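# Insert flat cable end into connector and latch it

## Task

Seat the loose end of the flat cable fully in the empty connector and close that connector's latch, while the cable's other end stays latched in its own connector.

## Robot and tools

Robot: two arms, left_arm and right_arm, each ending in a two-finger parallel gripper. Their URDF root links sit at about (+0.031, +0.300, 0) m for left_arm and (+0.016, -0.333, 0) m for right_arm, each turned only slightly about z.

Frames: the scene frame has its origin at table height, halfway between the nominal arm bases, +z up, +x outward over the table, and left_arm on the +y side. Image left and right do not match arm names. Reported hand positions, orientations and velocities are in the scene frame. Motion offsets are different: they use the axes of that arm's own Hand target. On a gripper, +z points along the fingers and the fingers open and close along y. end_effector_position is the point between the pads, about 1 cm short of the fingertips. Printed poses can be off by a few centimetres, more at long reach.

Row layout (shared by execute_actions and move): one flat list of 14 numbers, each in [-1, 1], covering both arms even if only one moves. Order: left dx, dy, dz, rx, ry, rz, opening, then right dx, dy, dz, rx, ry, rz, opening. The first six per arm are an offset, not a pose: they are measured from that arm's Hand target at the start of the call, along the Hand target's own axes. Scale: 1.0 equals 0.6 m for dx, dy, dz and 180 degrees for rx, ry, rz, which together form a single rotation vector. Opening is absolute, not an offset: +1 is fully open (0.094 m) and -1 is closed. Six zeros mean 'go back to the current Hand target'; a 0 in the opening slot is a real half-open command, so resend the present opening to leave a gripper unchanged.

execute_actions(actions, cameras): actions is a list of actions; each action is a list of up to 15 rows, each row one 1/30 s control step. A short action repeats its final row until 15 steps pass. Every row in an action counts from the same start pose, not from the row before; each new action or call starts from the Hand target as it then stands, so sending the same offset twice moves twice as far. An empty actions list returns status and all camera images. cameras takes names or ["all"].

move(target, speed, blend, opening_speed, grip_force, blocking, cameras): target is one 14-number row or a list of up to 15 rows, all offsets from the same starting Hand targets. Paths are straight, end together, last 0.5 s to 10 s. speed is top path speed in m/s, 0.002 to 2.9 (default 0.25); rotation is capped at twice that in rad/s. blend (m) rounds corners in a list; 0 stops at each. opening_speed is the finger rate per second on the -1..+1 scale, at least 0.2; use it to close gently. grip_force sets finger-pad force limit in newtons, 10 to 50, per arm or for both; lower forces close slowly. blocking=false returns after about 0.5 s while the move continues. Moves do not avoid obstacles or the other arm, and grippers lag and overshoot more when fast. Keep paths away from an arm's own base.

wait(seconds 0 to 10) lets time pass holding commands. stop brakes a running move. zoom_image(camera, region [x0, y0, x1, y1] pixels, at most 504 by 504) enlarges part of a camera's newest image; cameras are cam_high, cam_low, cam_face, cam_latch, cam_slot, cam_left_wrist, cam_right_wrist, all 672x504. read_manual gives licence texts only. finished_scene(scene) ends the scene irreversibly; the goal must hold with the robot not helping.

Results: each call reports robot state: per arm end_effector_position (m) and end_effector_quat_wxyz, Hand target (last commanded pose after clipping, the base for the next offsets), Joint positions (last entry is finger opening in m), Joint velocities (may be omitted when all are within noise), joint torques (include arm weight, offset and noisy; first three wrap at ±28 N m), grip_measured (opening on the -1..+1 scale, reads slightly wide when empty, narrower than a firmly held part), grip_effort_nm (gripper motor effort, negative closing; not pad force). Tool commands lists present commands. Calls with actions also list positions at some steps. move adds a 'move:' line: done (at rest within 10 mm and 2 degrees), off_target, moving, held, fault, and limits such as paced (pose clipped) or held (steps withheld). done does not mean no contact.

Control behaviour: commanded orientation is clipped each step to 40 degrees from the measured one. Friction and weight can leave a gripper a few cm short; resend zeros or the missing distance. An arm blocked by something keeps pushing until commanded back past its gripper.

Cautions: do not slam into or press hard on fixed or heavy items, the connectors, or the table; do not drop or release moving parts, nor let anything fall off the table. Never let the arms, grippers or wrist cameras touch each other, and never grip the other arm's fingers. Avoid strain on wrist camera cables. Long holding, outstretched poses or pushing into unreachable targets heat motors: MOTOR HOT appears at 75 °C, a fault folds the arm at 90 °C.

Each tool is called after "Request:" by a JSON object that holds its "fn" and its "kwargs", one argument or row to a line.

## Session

Request:
{"fn": "execute_actions", "kwargs": {
  "actions": []
}}

Request:
{"fn": "zoom_image", "kwargs": {
  "camera": "cam_slot",
  "region": [220, 130, 500, 340]
}}

Scene clock: 0.00 s.
left_arm: end_effector_position=(+0.3983, +0.2692, +0.3316) grip_measured=+1.000 grip_effort_nm=n/a end_effector_quat_wxyz=(+0.697, +0.095, +0.689, -0.176) | right_arm: end_effector_position=(+0.3130, -0.3297, +0.3144) grip_measured=+1.000 grip_effort_nm=n/a end_effector_quat_wxyz=(+0.748, +0.060, +0.647, +0.135)
Joint positions: left_arm=[0.127 1.019 0.697 0.361 0.562 -0.132 0.094] | right_arm=[-0.099 0.575 0.387 0.347 -0.195 0.301 0.094]
Joint velocities: within noise
Joint torques (N m): no reading
Heat: left arm: 27 °C; right arm: 26 °C.
Hand target: left_arm +0.3966, +0.2689, +0.3397; +0.704, +0.098, +0.682, -0.174 | right_arm +0.3108, -0.3295, +0.3243; +0.757, +0.056, +0.638, +0.134
Tool commands: left_gripper/opening=+1.0 right_gripper/opening=+1.0

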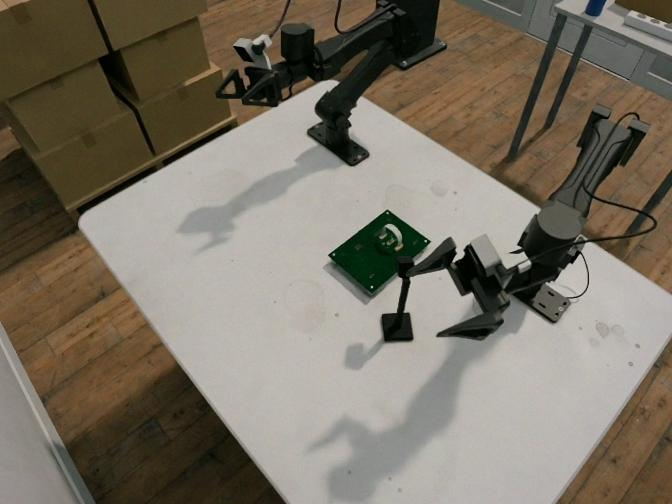

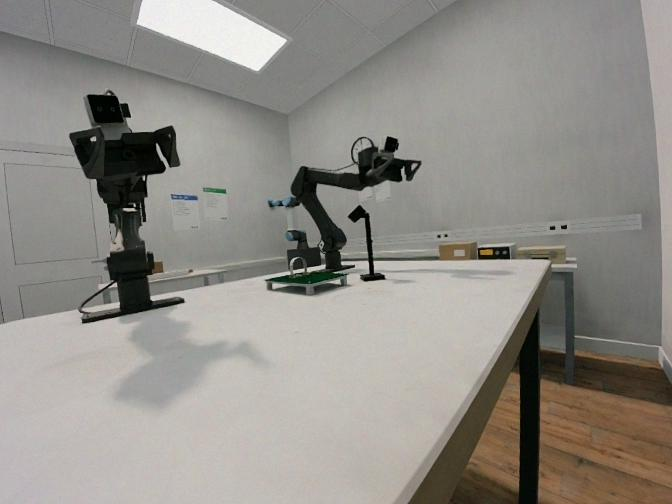

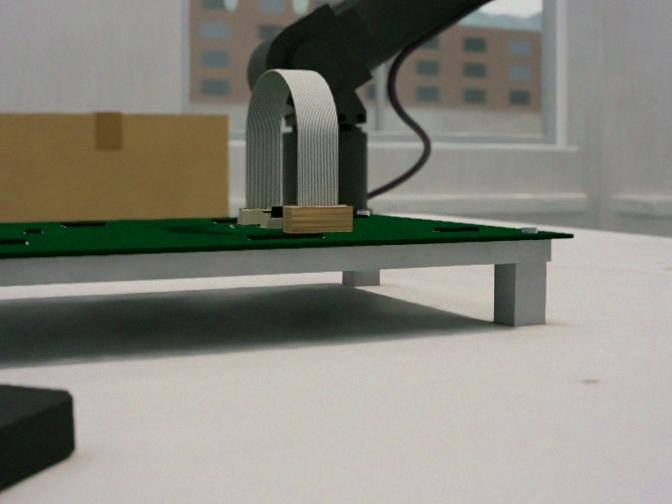

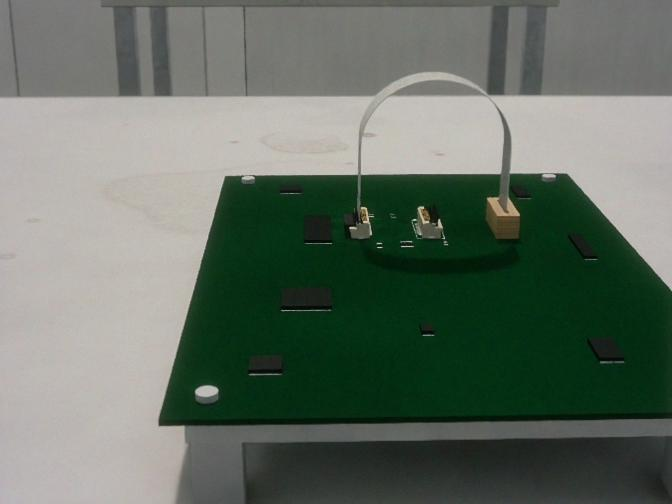

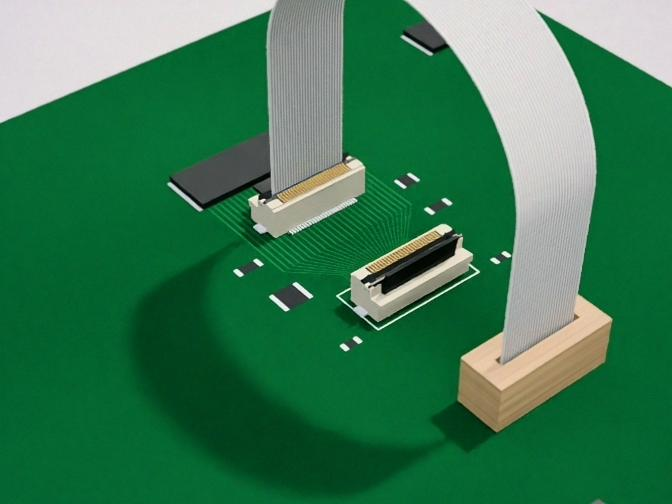

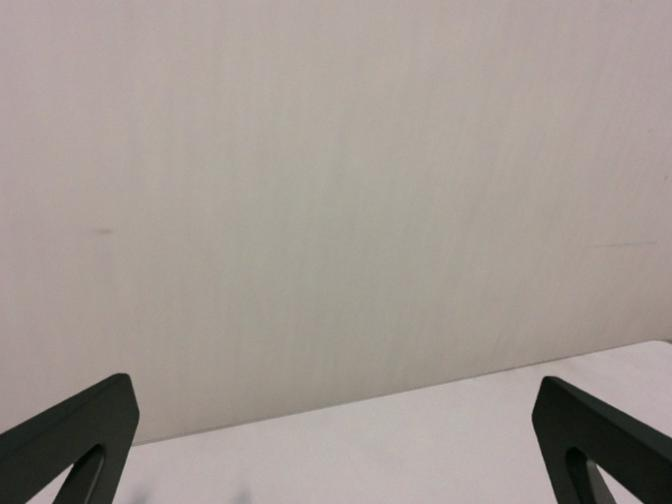

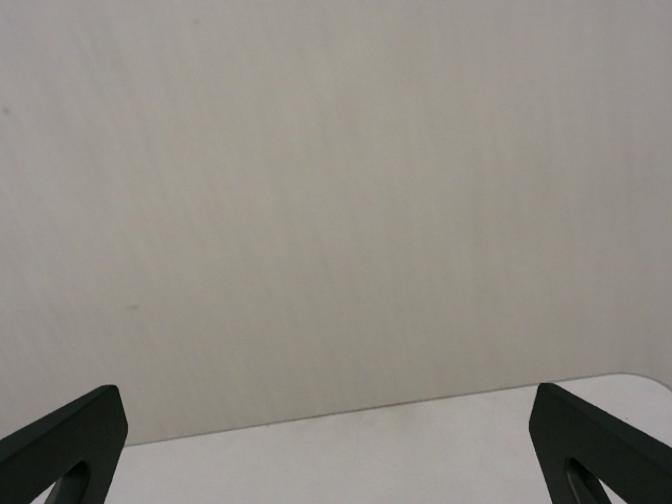

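Scaled by 1.800.

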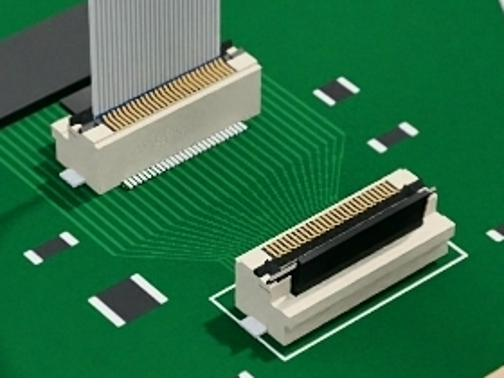

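Request:
{"fn": "move", "kwargs": {
  "target": [0,0,0,0,0,0,1,0.4652,0.6067,-0.3017,0.056,0.275,-0.0728,-0.4],
  "speed": 0.35,
  "cameras": ["cam_right_wrist","cam_high"]
}}

Scene clock: 18.43 s.
left_arm: end_effector_position=(+0.3983, +0.2692, +0.3316) grip_measured=+1.000 grip_effort_nm=-0.03 end_effector_quat_wxyz=(+0.697, +0.095, +0.689, -0.176) | right_arm: end_effector_position=(+0.1244, +0.0751, +0.1167) grip_measured=-0.398 grip_effort_nm=-0.15 end_effector_quat_wxyz=(+0.416, -0.022, +0.909, +0.003)
Joint positions: left_arm=[0.127 1.019 0.697 0.361 0.562 -0.132 0.094] | right_arm=[1.65 2.124 1.731 -1.221 0.857 1.61 0.028]
Joint torques (N m): left_arm=[-0.06 -2.61 7.35 1.43 -0.01 -0.01] | right_arm=[-0.44 -11.26 7.42 0.09 0.53 0.21]
Heat: left arm: 30 °C; right arm: 28 °C.
Hand target: left_arm +0.3966, +0.2689, +0.3397; +0.704, +0.098, +0.682, -0.174 | right_arm +0.1279, +0.0804, +0.1199; +0.423, -0.011, +0.906, +0.006
Off the commanded pose: left_arm 0.008 m, 1 deg | right_arm 0.007 m, 2 deg.
move: done
Images, in order (width x height): cam_high 672x504, cam_right_wrist 672x504.

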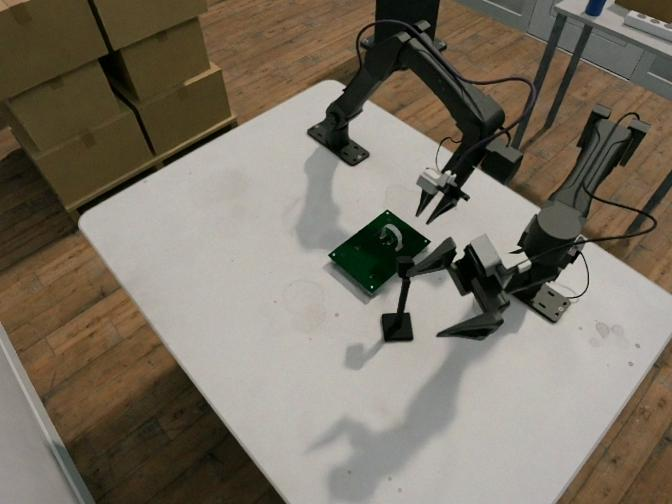

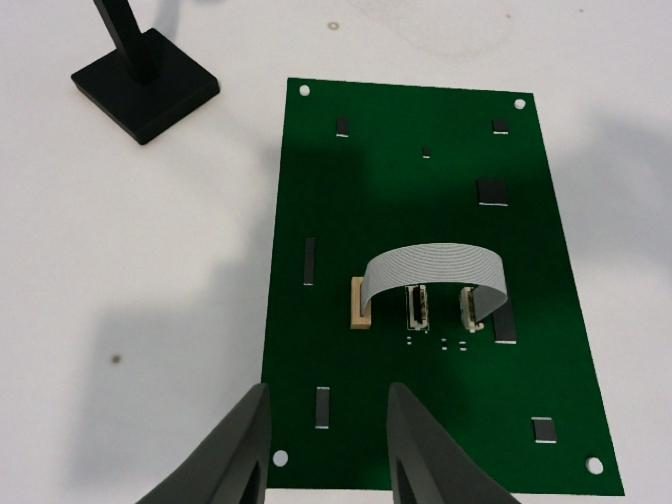

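Request:
{"fn": "move", "kwargs": {
  "target": [
    [0,0,0,0,0,0,1,0.0581,-0.018,0.0653,0,0,0,-0.4],
    [0,0,0,0,0,0,1,0.0118,-0.0208,0.1203,0,0,0,-0.4]
  ],
  "blend": [0.005,0],
  "speed": 0.12,
  "cameras": ["cam_latch","cam_slot","cam_face"]
}}

Scene clock: 33.20 s.
left_arm: end_effector_position=(+0.3983, +0.2692, +0.3316) grip_measured=+1.000 grip_effort_nm=-0.03 end_effector_quat_wxyz=(+0.697, +0.095, +0.689, -0.176) | right_arm: end_effector_position=(+0.1779, +0.0700, +0.0638) grip_measured=-0.398 grip_effort_nm=-0.15 end_effector_quat_wxyz=(+0.415, -0.011, +0.910, +0.002)
Joint positions: left_arm=[0.127 1.019 0.697 0.361 0.562 -0.132 0.094] | right_arm=[1.516 2.127 1.519 -0.867 0.851 1.438 0.028]
Joint torques (N m): left_arm=[-0.02 -2.63 7.36 1.45 -0.02 -0.03] | right_arm=[0.32 -14.16 3.66 0.56 0.55 -0.07]
Heat: left arm: 31 °C; right arm: 28 °C.
Hand target: left_arm +0.3966, +0.2689, +0.3397; +0.704, +0.098, +0.682, -0.174 | right_arm +0.1791, +0.0693, +0.0681; +0.423, -0.011, +0.906, +0.006
Off the commanded pose: left_arm 0.008 m, 1 deg | right_arm 0.005 m, 1 deg.
move: done
Images, in order (width x height): cam_face 672x504, cam_latch 672x504, cam_slot 672x504.

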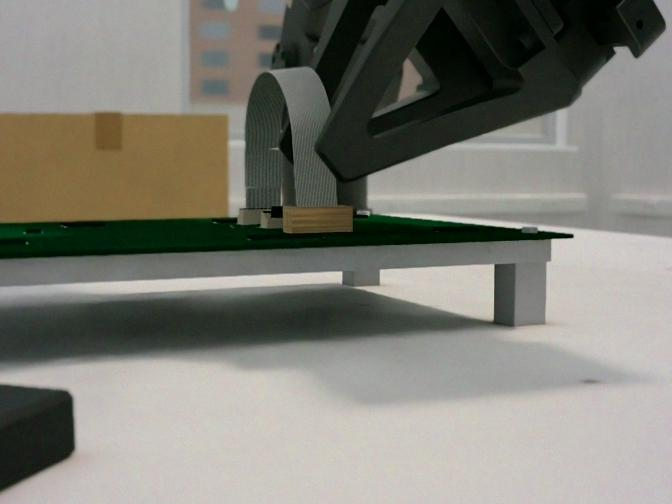

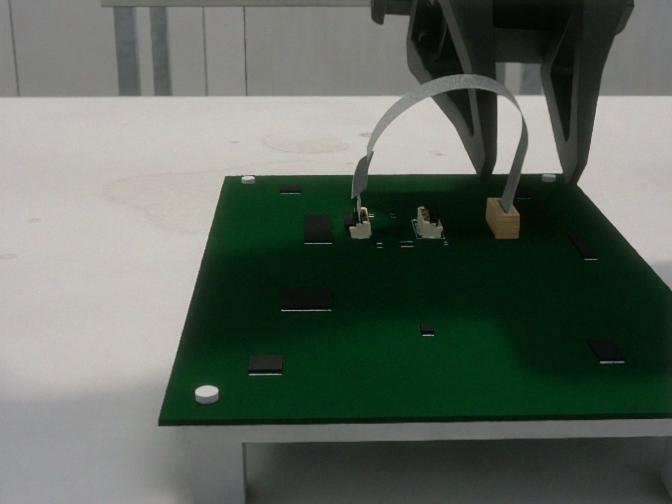

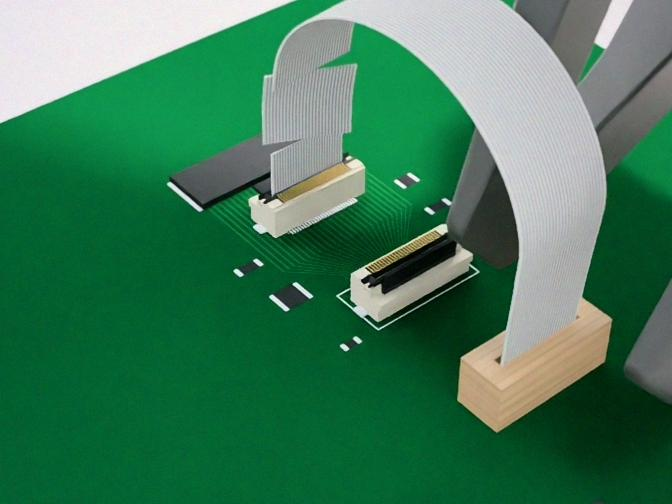

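Request:
{"fn": "move", "kwargs": {
  "target": [0,0,0,0,0,0,1,0.0082,-0.0082,0.0043,0,0,0,-0.4],
  "speed": 0.06,
  "cameras": ["cam_latch"]
}}

Scene clock: 36.97 s.
left_arm: end_effector_position=(+0.3983, +0.2692, +0.3316) grip_measured=+1.000 grip_effort_nm=-0.03 end_effector_quat_wxyz=(+0.697, +0.095, +0.689, -0.176) | right_arm: end_effector_position=(+0.1775, +0.0641, +0.0545) grip_measured=-0.398 grip_effort_nm=-0.15 end_effector_quat_wxyz=(+0.414, -0.013, +0.910, -0.003)
Joint positions: left_arm=[0.127 1.019 0.697 0.361 0.562 -0.132 0.094] | right_arm=[1.516 2.127 1.48 -0.84 0.851 1.437 0.028]
Joint torques (N m): left_arm=[-0.05 -2.63 7.35 1.43 0 -0.01] | right_arm=[0.5 -15.1 3.73 0.5 0.57 0.01]
Heat: left arm: 31 °C; right arm: 29 °C.
Hand target: left_arm +0.3966, +0.2689, +0.3397; +0.704, +0.098, +0.682, -0.174 | right_arm +0.1781, +0.0643, +0.0627; +0.423, -0.011, +0.906, +0.006
Off the commanded pose: left_arm 0.008 m, 1 deg | right_arm 0.008 m, 2 deg.
move: done
Images, in order (width x height): cam_latch 672x504.

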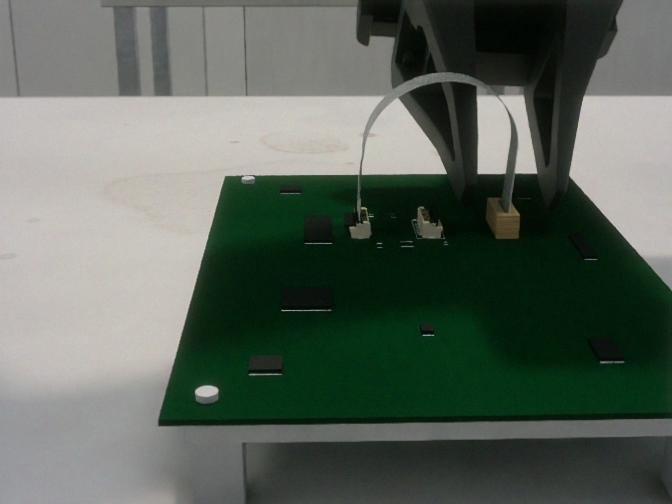

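Request:
{"fn": "move", "kwargs": {
  "target": [0,0,0,0,0,0,1,-0.0217,0.0031,-0.0181,0,0,0,-0.4],
  "speed": 0.08
}}

Scene clock: 40.73 s.
left_arm: end_effector_position=(+0.3983, +0.2692, +0.3316) grip_measured=+1.000 grip_effort_nm=-0.03 end_effector_quat_wxyz=(+0.697, +0.095, +0.689, -0.176) | right_arm: end_effector_position=(+0.1770, +0.0569, +0.0540) grip_measured=-0.398 grip_effort_nm=-0.15 end_effector_quat_wxyz=(+0.413, -0.021, +0.910, -0.021)
Joint positions: left_arm=[0.127 1.019 0.697 0.361 0.562 -0.132 0.094] | right_arm=[1.516 2.127 1.48 -0.878 0.851 1.437 0.028]
Joint torques (N m): left_arm=[-0.06 -2.61 7.38 1.42 -0.02 -0.01] | right_arm=[0.35 -16.96 6.76 0.23 0.57 -0.01]
Heat: left arm: 31 °C; right arm: 29 °C.
Hand target: left_arm +0.3966, +0.2689, +0.3397; +0.704, +0.098, +0.682, -0.174 | right_arm +0.1781, +0.0662, +0.0796; +0.423, -0.011, +0.906, +0.006
Off the commanded pose: left_arm 0.008 m, 1 deg | right_arm 0.027 m, 4 deg.
move: off_target (right_arm)

Request:
{"fn": "move", "kwargs": {
  "target": [0,0,0,0,0,0,1,-0.0077,0.006,-0.0062,0,0,0,-0.4],
  "speed": 0.08,
  "cameras": ["cam_latch"]
}}

Scene clock: 44.40 s.
left_arm: end_effector_position=(+0.3983, +0.2692, +0.3316) grip_measured=+1.000 grip_effort_nm=-0.03 end_effector_quat_wxyz=(+0.697, +0.095, +0.689, -0.176) | right_arm: end_effector_position=(+0.1772, +0.0599, +0.0609) grip_measured=-0.398 grip_effort_nm=-0.15 end_effector_quat_wxyz=(+0.412, -0.021, +0.910, -0.020)
Joint positions: left_arm=[0.127 1.019 0.697 0.361 0.562 -0.132 0.094] | right_arm=[1.516 2.127 1.51 -0.907 0.851 1.437 0.028]
Joint torques (N m): left_arm=[-0.08 -2.61 7.35 1.44 -0.01 -0.03] | right_arm=[0.66 -16.39 7.17 0.25 0.55 0.01]
Heat: left arm: 31 °C; right arm: 30 °C.
Hand target: left_arm +0.3966, +0.2689, +0.3397; +0.704, +0.098, +0.682, -0.174 | right_arm +0.1781, +0.0698, +0.0856; +0.423, -0.011, +0.906, +0.006
Off the commanded pose: left_arm 0.008 m, 1 deg | right_arm 0.027 m, 4 deg.
move: off_target (right_arm)
Images, in order (width x height): cam_latch 672x504.

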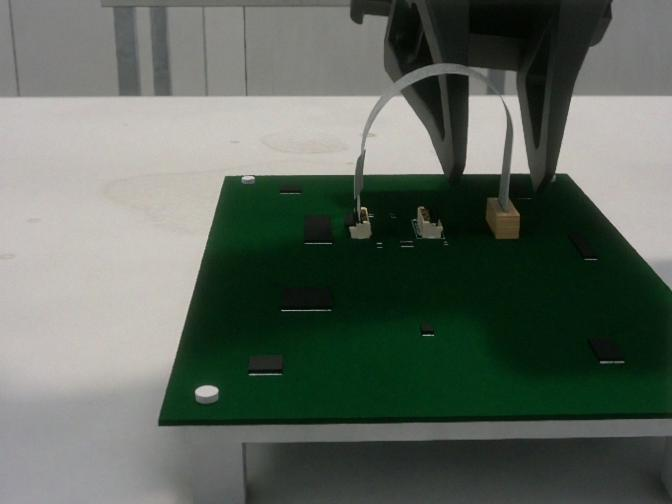

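Request:
{"fn": "move", "kwargs": {
  "target": [0,0,0,0,0,0,1,0,0,0,0,0,0,-1],
  "grip_force": 30,
  "opening_speed": 0.8
}}

Request:
{"fn": "move", "kwargs": {
  "target": [0,0,0,0,0,0,1,-0.0192,0,-0.0162,0,0,0,-1],
  "speed": 0.06,
  "cameras": ["cam_latch","cam_face","cam_slot"]
}}

Scene clock: 51.20 s.
left_arm: end_effector_position=(+0.3983, +0.2692, +0.3316) grip_measured=+1.000 grip_effort_nm=-0.03 end_effector_quat_wxyz=(+0.697, +0.095, +0.689, -0.176) | right_arm: end_effector_position=(+0.1772, +0.0614, +0.0616) grip_measured=-0.971 grip_effort_nm=-0.65 end_effector_quat_wxyz=(+0.412, -0.020, +0.911, -0.017)
Joint positions: left_arm=[0.127 1.019 0.697 0.361 0.562 -0.132 0.094] | right_arm=[1.516 2.127 1.513 -0.904 0.85 1.437 0.001]
Joint torques (N m): left_arm=[-0.09 -2.58 7.36 1.43 -0.01 -0.02] | right_arm=[0.5 -16.36 6.98 0.21 0.6 -0.02]
Heat: left arm: 32 °C; right arm: 31 °C.
Hand target: left_arm +0.3966, +0.2689, +0.3397; +0.704, +0.098, +0.682, -0.174 | right_arm +0.1781, +0.0698, +0.0856; +0.423, -0.011, +0.906, +0.006
Off the commanded pose: left_arm 0.008 m, 1 deg | right_arm 0.025 m, 3 deg.
grip_force (N): 30, 30
move: off_target (right_arm)

Scene clock: 52.23 s.
left_arm: end_effector_position=(+0.3983, +0.2692, +0.3316) grip_measured=+1.000 grip_effort_nm=-0.03 end_effector_quat_wxyz=(+0.697, +0.095, +0.689, -0.176) | right_arm: end_effector_position=(+0.1769, +0.0593, +0.0685) grip_measured=-0.971 grip_effort_nm=-0.69 end_effector_quat_wxyz=(+0.411, -0.025, +0.911, -0.029)
Joint positions: left_arm=[0.127 1.019 0.697 0.361 0.562 -0.132 0.094] | right_arm=[1.516 2.127 1.544 -0.96 0.849 1.437 0.001]
Joint torques (N m): left_arm=[-0.02 -2.61 7.42 1.43 0 -0.01] | right_arm=[0.51 -18.21 7.17 0.18 0.6 -0.03]
Heat: left arm: 32 °C; right arm: 31 °C.
Hand target: left_arm +0.3966, +0.2689, +0.3397; +0.704, +0.098, +0.682, -0.174 | right_arm +0.1780, +0.0698, +0.1007; +0.423, -0.011, +0.906, +0.006
Off the commanded pose: left_arm 0.008 m, 1 deg | right_arm 0.034 m, 5 deg.
grip_force (N): 30, 30
move: off_target (right_arm)
Images, in order (width x height): cam_face 672x504, cam_latch 672x504, cam_slot 672x504.

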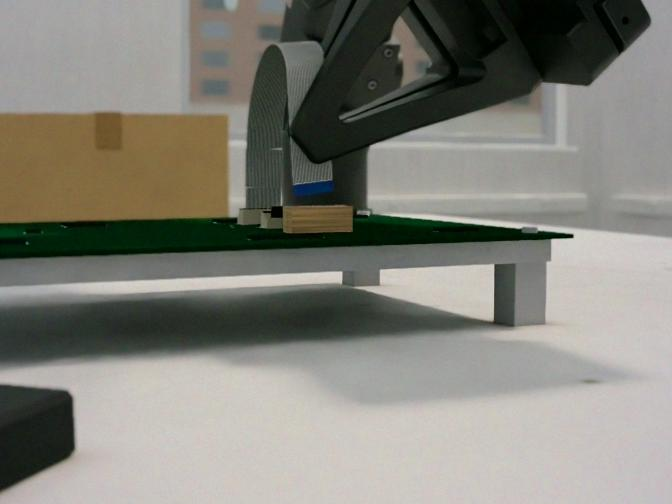

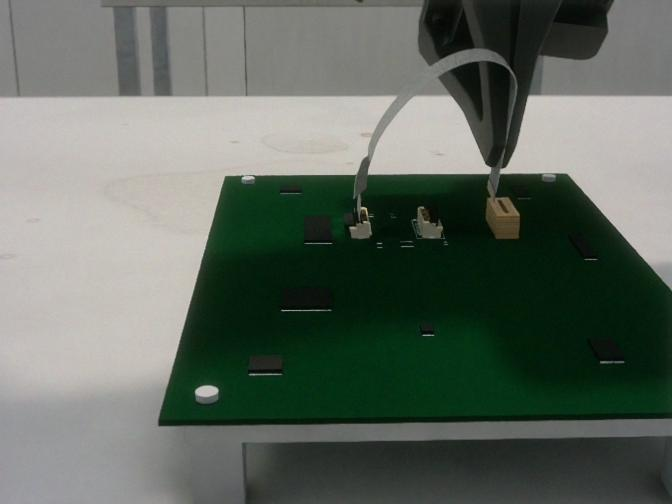

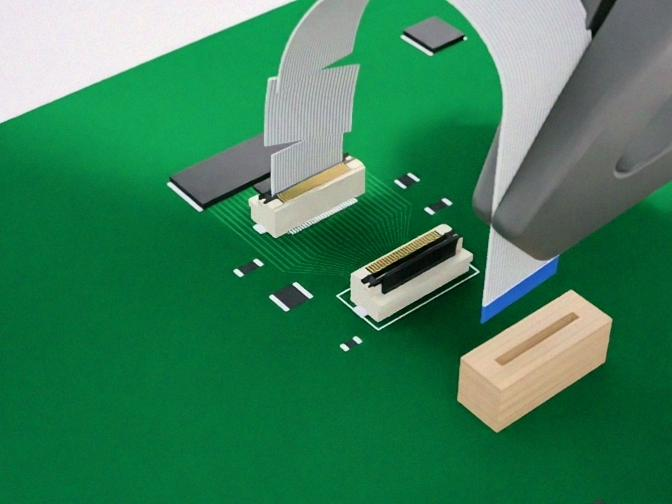

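Request:
{"fn": "move", "kwargs": {
  "target": [0,0,0,0,0,0,1,-0.009,-0.039,-0.009,-0.0178,-0.0008,0.0213,-1],
  "speed": 0.06,
  "cameras": ["cam_latch","cam_slot"]
}}

Request:
{"fn": "zoom_image", "kwargs": {
  "camera": "cam_latch",
  "region": [396, 150, 480, 240]
}}

Scene clock: 58.97 s.
left_arm: end_effector_position=(+0.3983, +0.2692, +0.3316) grip_measured=+1.000 grip_effort_nm=-0.03 end_effector_quat_wxyz=(+0.697, +0.095, +0.689, -0.176) | right_arm: end_effector_position=(+0.1754, +0.0465, +0.0912) grip_measured=-0.971 grip_effort_nm=-0.69 end_effector_quat_wxyz=(+0.413, -0.001, +0.910, +0.026)
Joint positions: left_arm=[0.127 1.019 0.697 0.361 0.562 -0.132 0.094] | right_arm=[1.516 1.971 1.398 -0.85 0.843 1.436 0.001]
Joint torques (N m): left_arm=[-0.12 -2.59 7.35 1.42 -0.01 -0.04] | right_arm=[0.08 -16.12 3.97 0.69 0.58 -0.04]
Heat: left arm: 32 °C; right arm: 33 °C.
Hand target: left_arm +0.3966, +0.2689, +0.3397; +0.704, +0.098, +0.682, -0.174 | right_arm +0.1779, +0.0463, +0.1082; +0.424, +0.007, +0.905, +0.046
Off the commanded pose: left_arm 0.008 m, 1 deg | right_arm 0.017 m, 3 deg.
grip_force (N): 30, 30
move: off_target (right_arm)
Images, in order (width x height): cam_latch 672x504, cam_slot 672x504.

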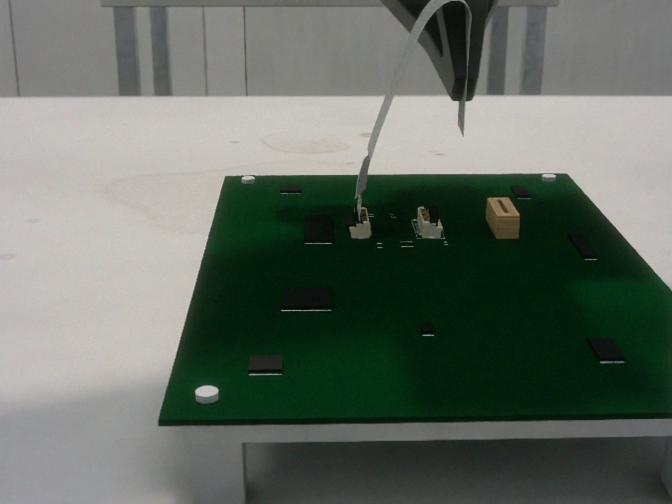

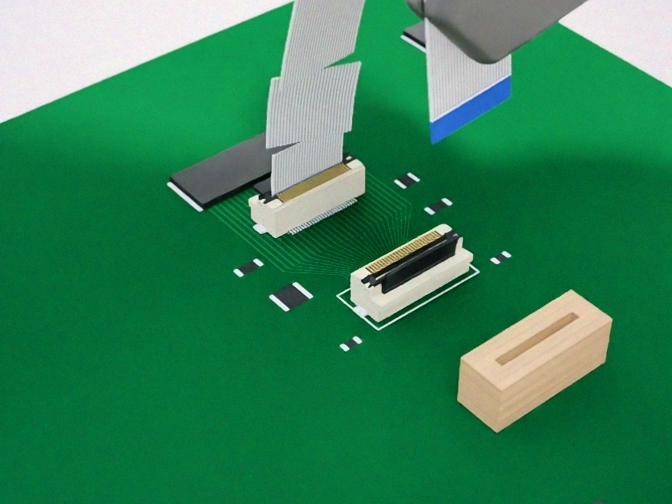

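Scaled by 5.600.

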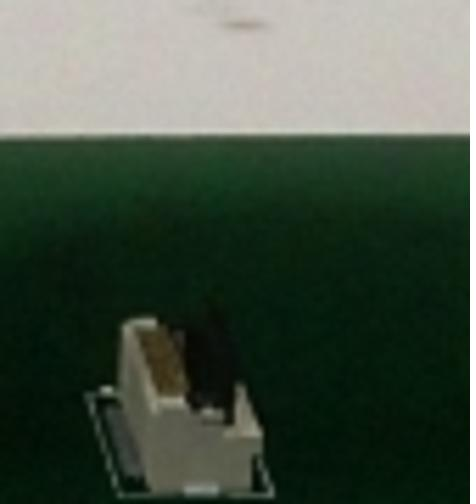

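Request:
{"fn": "move", "kwargs": {
  "target": [0,0,0,0,0,0,1,0.0225,-0.0203,0.0202,0.0085,-0.001,0.0071,-1],
  "speed": 0.06,
  "cameras": ["cam_latch","cam_slot"]
}}

Request:
{"fn": "zoom_image", "kwargs": {
  "camera": "cam_latch",
  "region": [396, 150, 480, 240]
}}

Request:
{"fn": "zoom_image", "kwargs": {
  "camera": "cam_slot",
  "region": [330, 170, 490, 330]
}}

Scene clock: 66.13 s.
left_arm: end_effector_position=(+0.3983, +0.2692, +0.3316) grip_measured=+1.000 grip_effort_nm=-0.03 end_effector_quat_wxyz=(+0.697, +0.095, +0.689, -0.176) | right_arm: end_effector_position=(+0.1748, +0.0374, +0.0765) grip_measured=-0.971 grip_effort_nm=-0.69 end_effector_quat_wxyz=(+0.412, +0.008, +0.911, +0.023)
Joint positions: left_arm=[0.127 1.019 0.697 0.361 0.562 -0.132 0.094] | right_arm=[1.516 1.971 1.338 -0.809 0.843 1.464 0.001]
Joint torques (N m): left_arm=[-0.02 -2.63 7.38 1.42 -0.02 -0.02] | right_arm=[-0.24 -14.78 3.81 0.55 0.6 0.2]
Heat: left arm: 32 °C; right arm: 34 °C.
Hand target: left_arm +0.3966, +0.2689, +0.3397; +0.704, +0.098, +0.682, -0.174 | right_arm +0.1789, +0.0358, +0.0890; +0.424, +0.023, +0.904, +0.038
Off the commanded pose: left_arm 0.008 m, 1 deg | right_arm 0.013 m, 3 deg.
grip_force (N): 30, 30
move: off_target (right_arm)
Images, in order (width x height): cam_latch 672x504, cam_slot 672x504.

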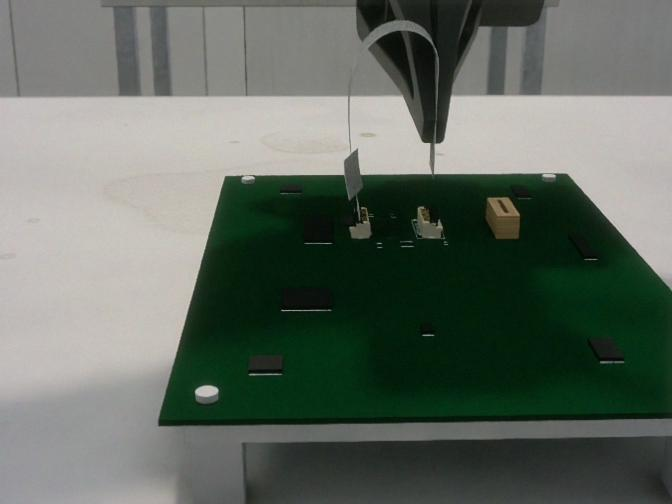

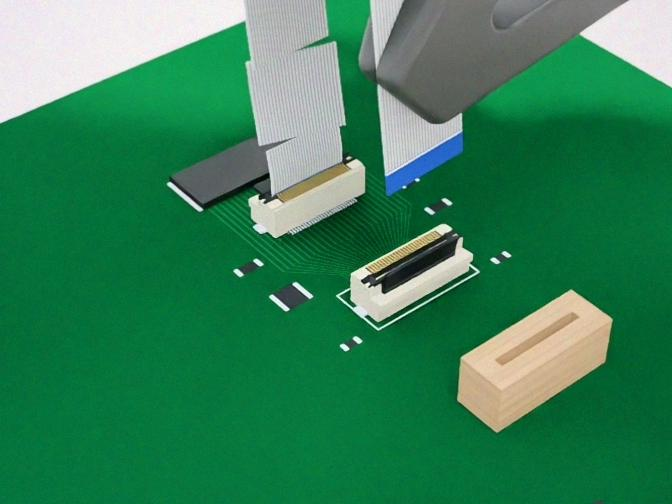

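Scaled by 5.600.

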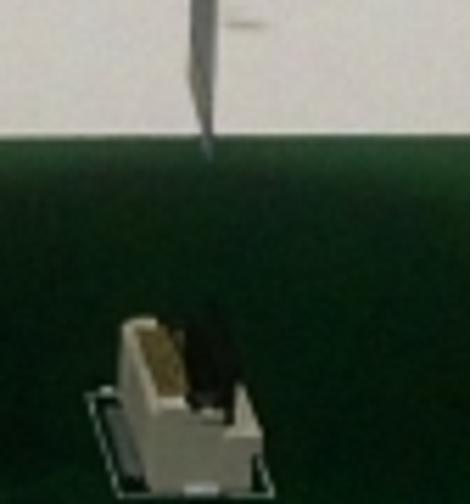

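Scaled by 3.150.

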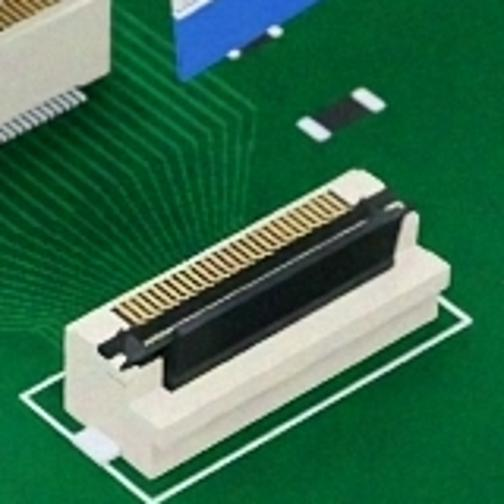

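Request:
{"fn": "move", "kwargs": {
  "target": [0,0,0,0,0,0,1,0.0052,-0.0028,0.009,0,0,0,-1],
  "speed": 0.06,
  "cameras": ["cam_latch","cam_slot"]
}}

Request:
{"fn": "zoom_image", "kwargs": {
  "camera": "cam_latch",
  "region": [396, 150, 480, 240]
}}

Request:
{"fn": "zoom_image", "kwargs": {
  "camera": "cam_slot",
  "region": [330, 170, 490, 330]
}}

Scene clock: 73.37 s.
left_arm: end_effector_position=(+0.3983, +0.2692, +0.3316) grip_measured=+1.000 grip_effort_nm=-0.04 end_effector_quat_wxyz=(+0.697, +0.095, +0.689, -0.176) | right_arm: end_effector_position=(+0.1755, +0.0371, +0.0720) grip_measured=-0.971 grip_effort_nm=-0.69 end_effector_quat_wxyz=(+0.412, +0.011, +0.911, +0.027)
Joint positions: left_arm=[0.127 1.019 0.697 0.361 0.562 -0.132 0.094] | right_arm=[1.514 1.971 1.317 -0.778 0.843 1.464 0.001]
Joint torques (N m): left_arm=[-0.1 -2.63 7.31 1.43 -0.01 -0.02] | right_arm=[-0.65 -14.43 3.88 0.61 0.57 0.07]
Heat: left arm: 32 °C; right arm: 35 °C.
Hand target: left_arm +0.3966, +0.2689, +0.3397; +0.704, +0.098, +0.682, -0.174 | right_arm +0.1809, +0.0347, +0.0830; +0.424, +0.023, +0.904, +0.038
Off the commanded pose: left_arm 0.008 m, 1 deg | right_arm 0.013 m, 2 deg.
grip_force (N): 30, 30
move: off_target (right_arm)
Images, in order (width x height): cam_latch 672x504, cam_slot 672x504.

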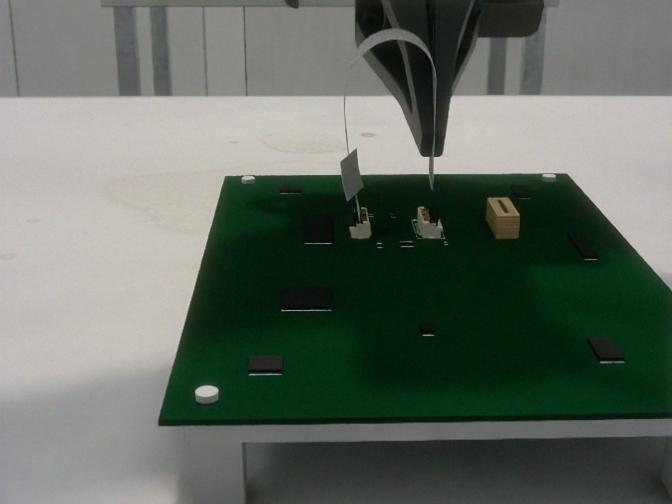

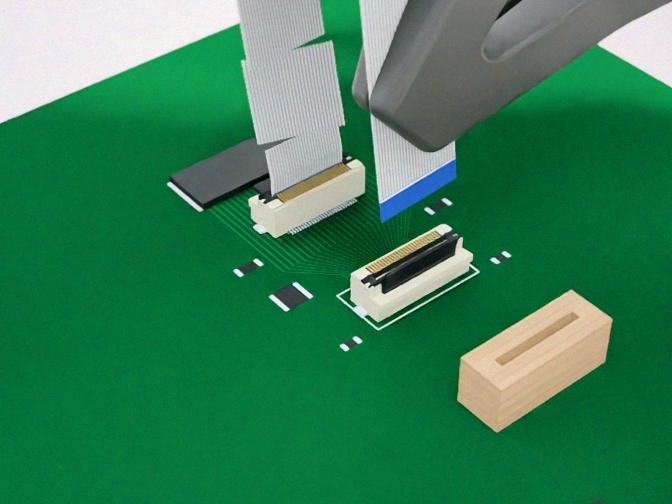

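Scaled by 5.600.

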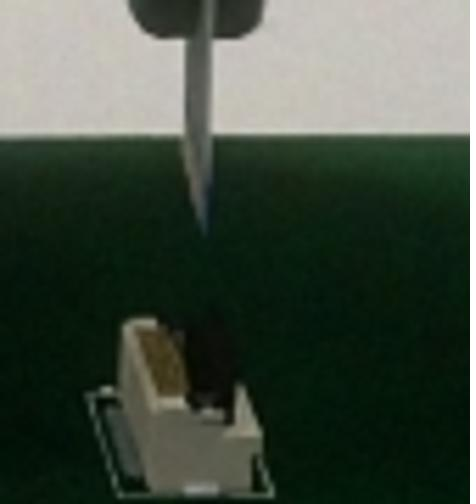

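Scaled by 3.150.

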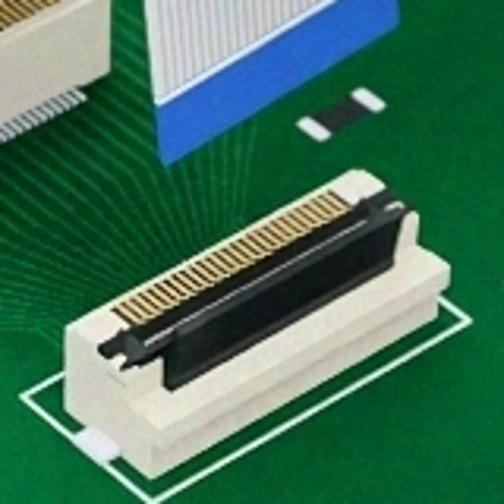

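Request:
{"fn": "move", "kwargs": {
  "target": [0,0,0,0,0,0,1,0.01,-0.0038,0.0097,0,0,0,-1],
  "speed": 0.06,
  "cameras": ["cam_latch","cam_slot"]
}}

Request:
{"fn": "zoom_image", "kwargs": {
  "camera": "cam_latch",
  "region": [396, 150, 480, 240]
}}

Request:
{"fn": "zoom_image", "kwargs": {
  "camera": "cam_slot",
  "region": [330, 170, 490, 330]
}}

Scene clock: 80.43 s.
left_arm: end_effector_position=(+0.3983, +0.2692, +0.3316) grip_measured=+1.000 grip_effort_nm=-0.03 end_effector_quat_wxyz=(+0.697, +0.095, +0.689, -0.176) | right_arm: end_effector_position=(+0.1754, +0.0361, +0.0661) grip_measured=-0.971 grip_effort_nm=-0.69 end_effector_quat_wxyz=(+0.412, +0.013, +0.910, +0.032)
Joint positions: left_arm=[0.127 1.019 0.697 0.361 0.562 -0.132 0.094] | right_arm=[1.514 1.971 1.29 -0.742 0.843 1.464 0.001]
Joint torques (N m): left_arm=[-0.03 -2.62 7.39 1.43 0 -0.01] | right_arm=[-0.81 -13.65 3.78 0.61 0.63 0.08]
Heat: left arm: 33 °C; right arm: 35 °C.
Hand target: left_arm +0.3966, +0.2689, +0.3397; +0.704, +0.098, +0.682, -0.174 | right_arm +0.1816, +0.0331, +0.0745; +0.424, +0.023, +0.904, +0.038
Off the commanded pose: left_arm 0.008 m, 1 deg | right_arm 0.011 m, 2 deg.
grip_force (N): 30, 30
move: off_target (right_arm)
Images, in order (width x height): cam_latch 672x504, cam_slot 672x504.

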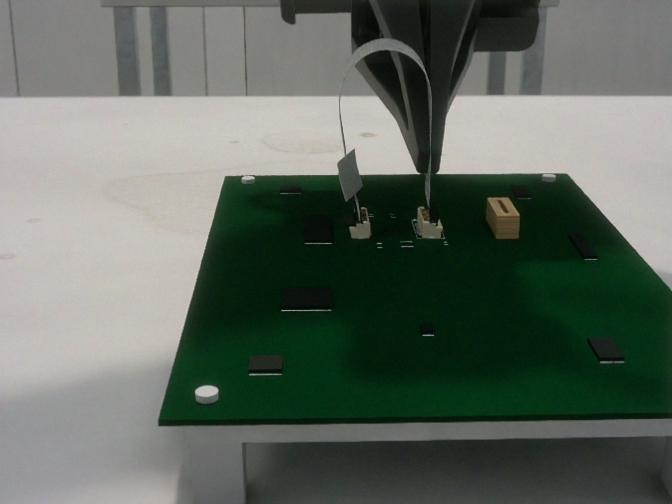

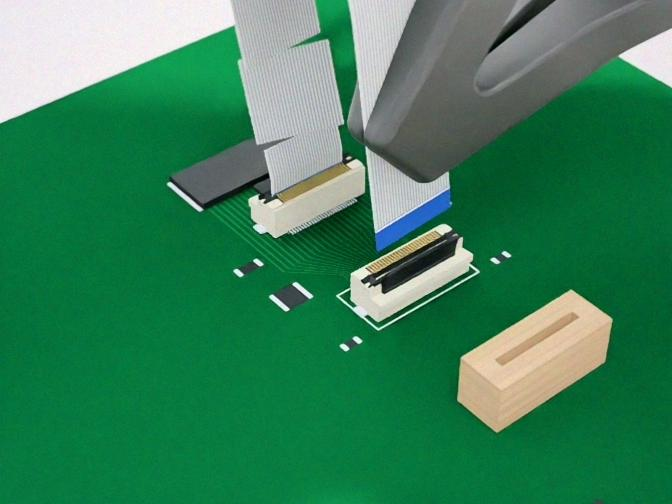

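Scaled by 5.600.

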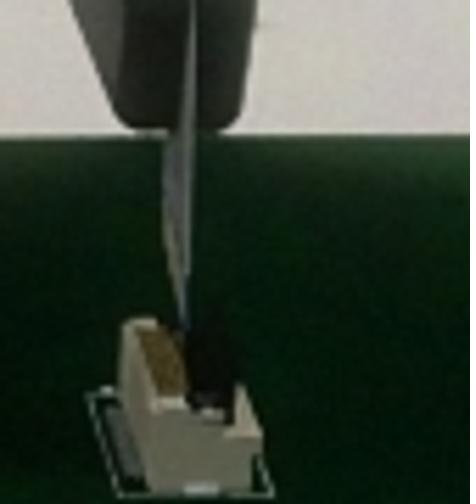

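Scaled by 3.150.

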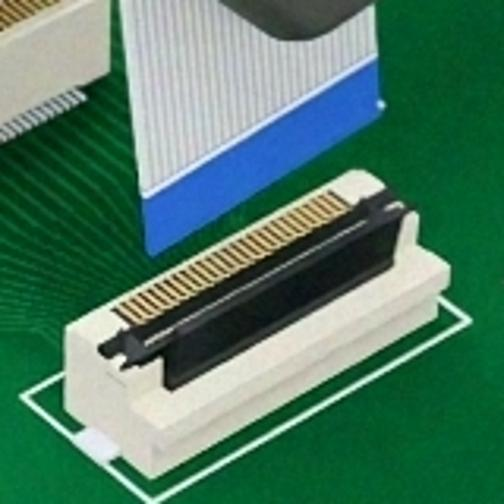

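Request:
{"fn": "execute_actions", "kwargs": {
  "actions": [],
  "cameras": ["cam_face","cam_latch","cam_slot"]
}}

Request:
{"fn": "zoom_image", "kwargs": {
  "camera": "cam_face",
  "region": [230, 140, 350, 240]
}}

Request:
{"fn": "zoom_image", "kwargs": {
  "camera": "cam_latch",
  "region": [405, 165, 455, 240]
}}

Request:
{"fn": "zoom_image", "kwargs": {
  "camera": "cam_slot",
  "region": [340, 150, 480, 320]
}}

Scene clock: 93.07 s.
left_arm: end_effector_position=(+0.3983, +0.2692, +0.3316) grip_measured=+1.000 grip_effort_nm=-0.03 end_effector_quat_wxyz=(+0.697, +0.095, +0.689, -0.176) | right_arm: end_effector_position=(+0.1754, +0.0362, +0.0661) grip_measured=-0.971 grip_effort_nm=-0.69 end_effector_quat_wxyz=(+0.412, +0.013, +0.910, +0.032)
Joint positions: left_arm=[0.127 1.019 0.697 0.361 0.562 -0.132 0.094] | right_arm=[1.514 1.971 1.29 -0.742 0.843 1.464 0.001]
Joint velocities: within noise
Joint torques (N m): left_arm=[-0.03 -2.62 7.41 1.43 -0.02 -0.03] | right_arm=[-0.66 -13.67 3.96 0.61 0.61 0.04]
Heat: left arm: 33 °C; right arm: 35 °C.
Hand target: left_arm +0.3966, +0.2689, +0.3397; +0.704, +0.098, +0.682, -0.174 | right_arm +0.1816, +0.0331, +0.0745; +0.424, +0.023, +0.904, +0.038
Tool commands: left_gripper/opening=+1.0 right_gripper/opening=-1.0
Off the commanded pose: left_arm 0.008 m, 1 deg | right_arm 0.011 m, 2 deg.
grip_force (N): 30, 30
Images, in order (width x height): cam_face 672x504, cam_latch 672x504, cam_slot 672x504.

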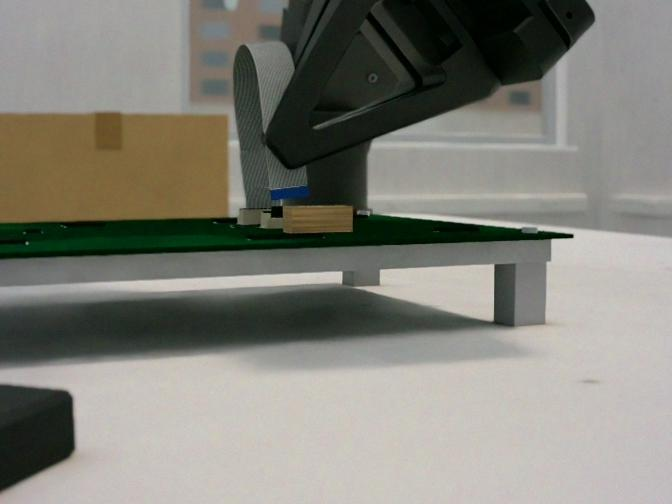

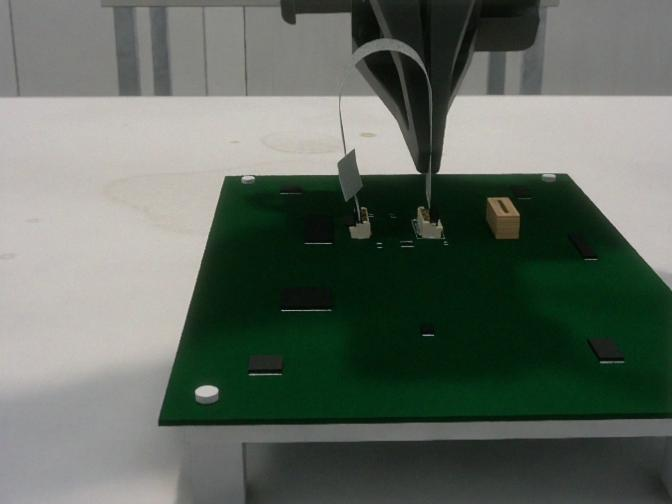

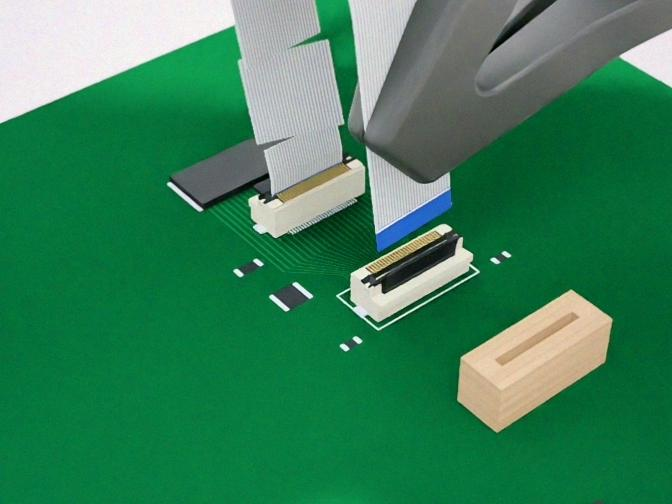

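Scaled by 4.200.

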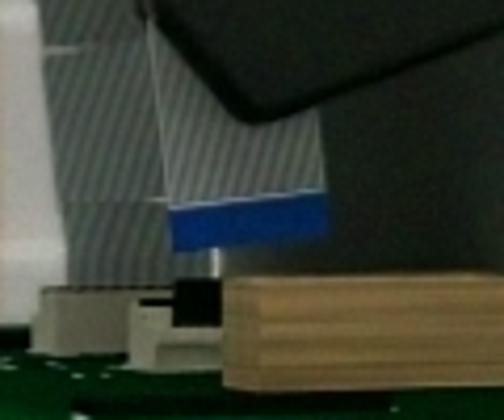

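Scaled by 6.720.

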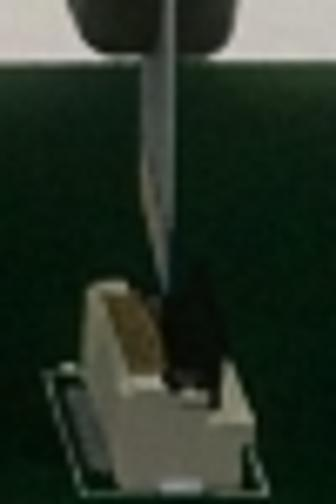

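Scaled by 2.965.

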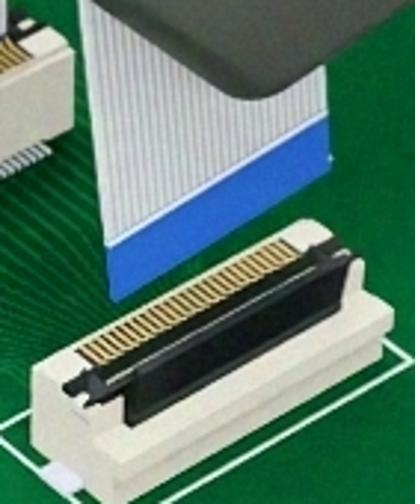

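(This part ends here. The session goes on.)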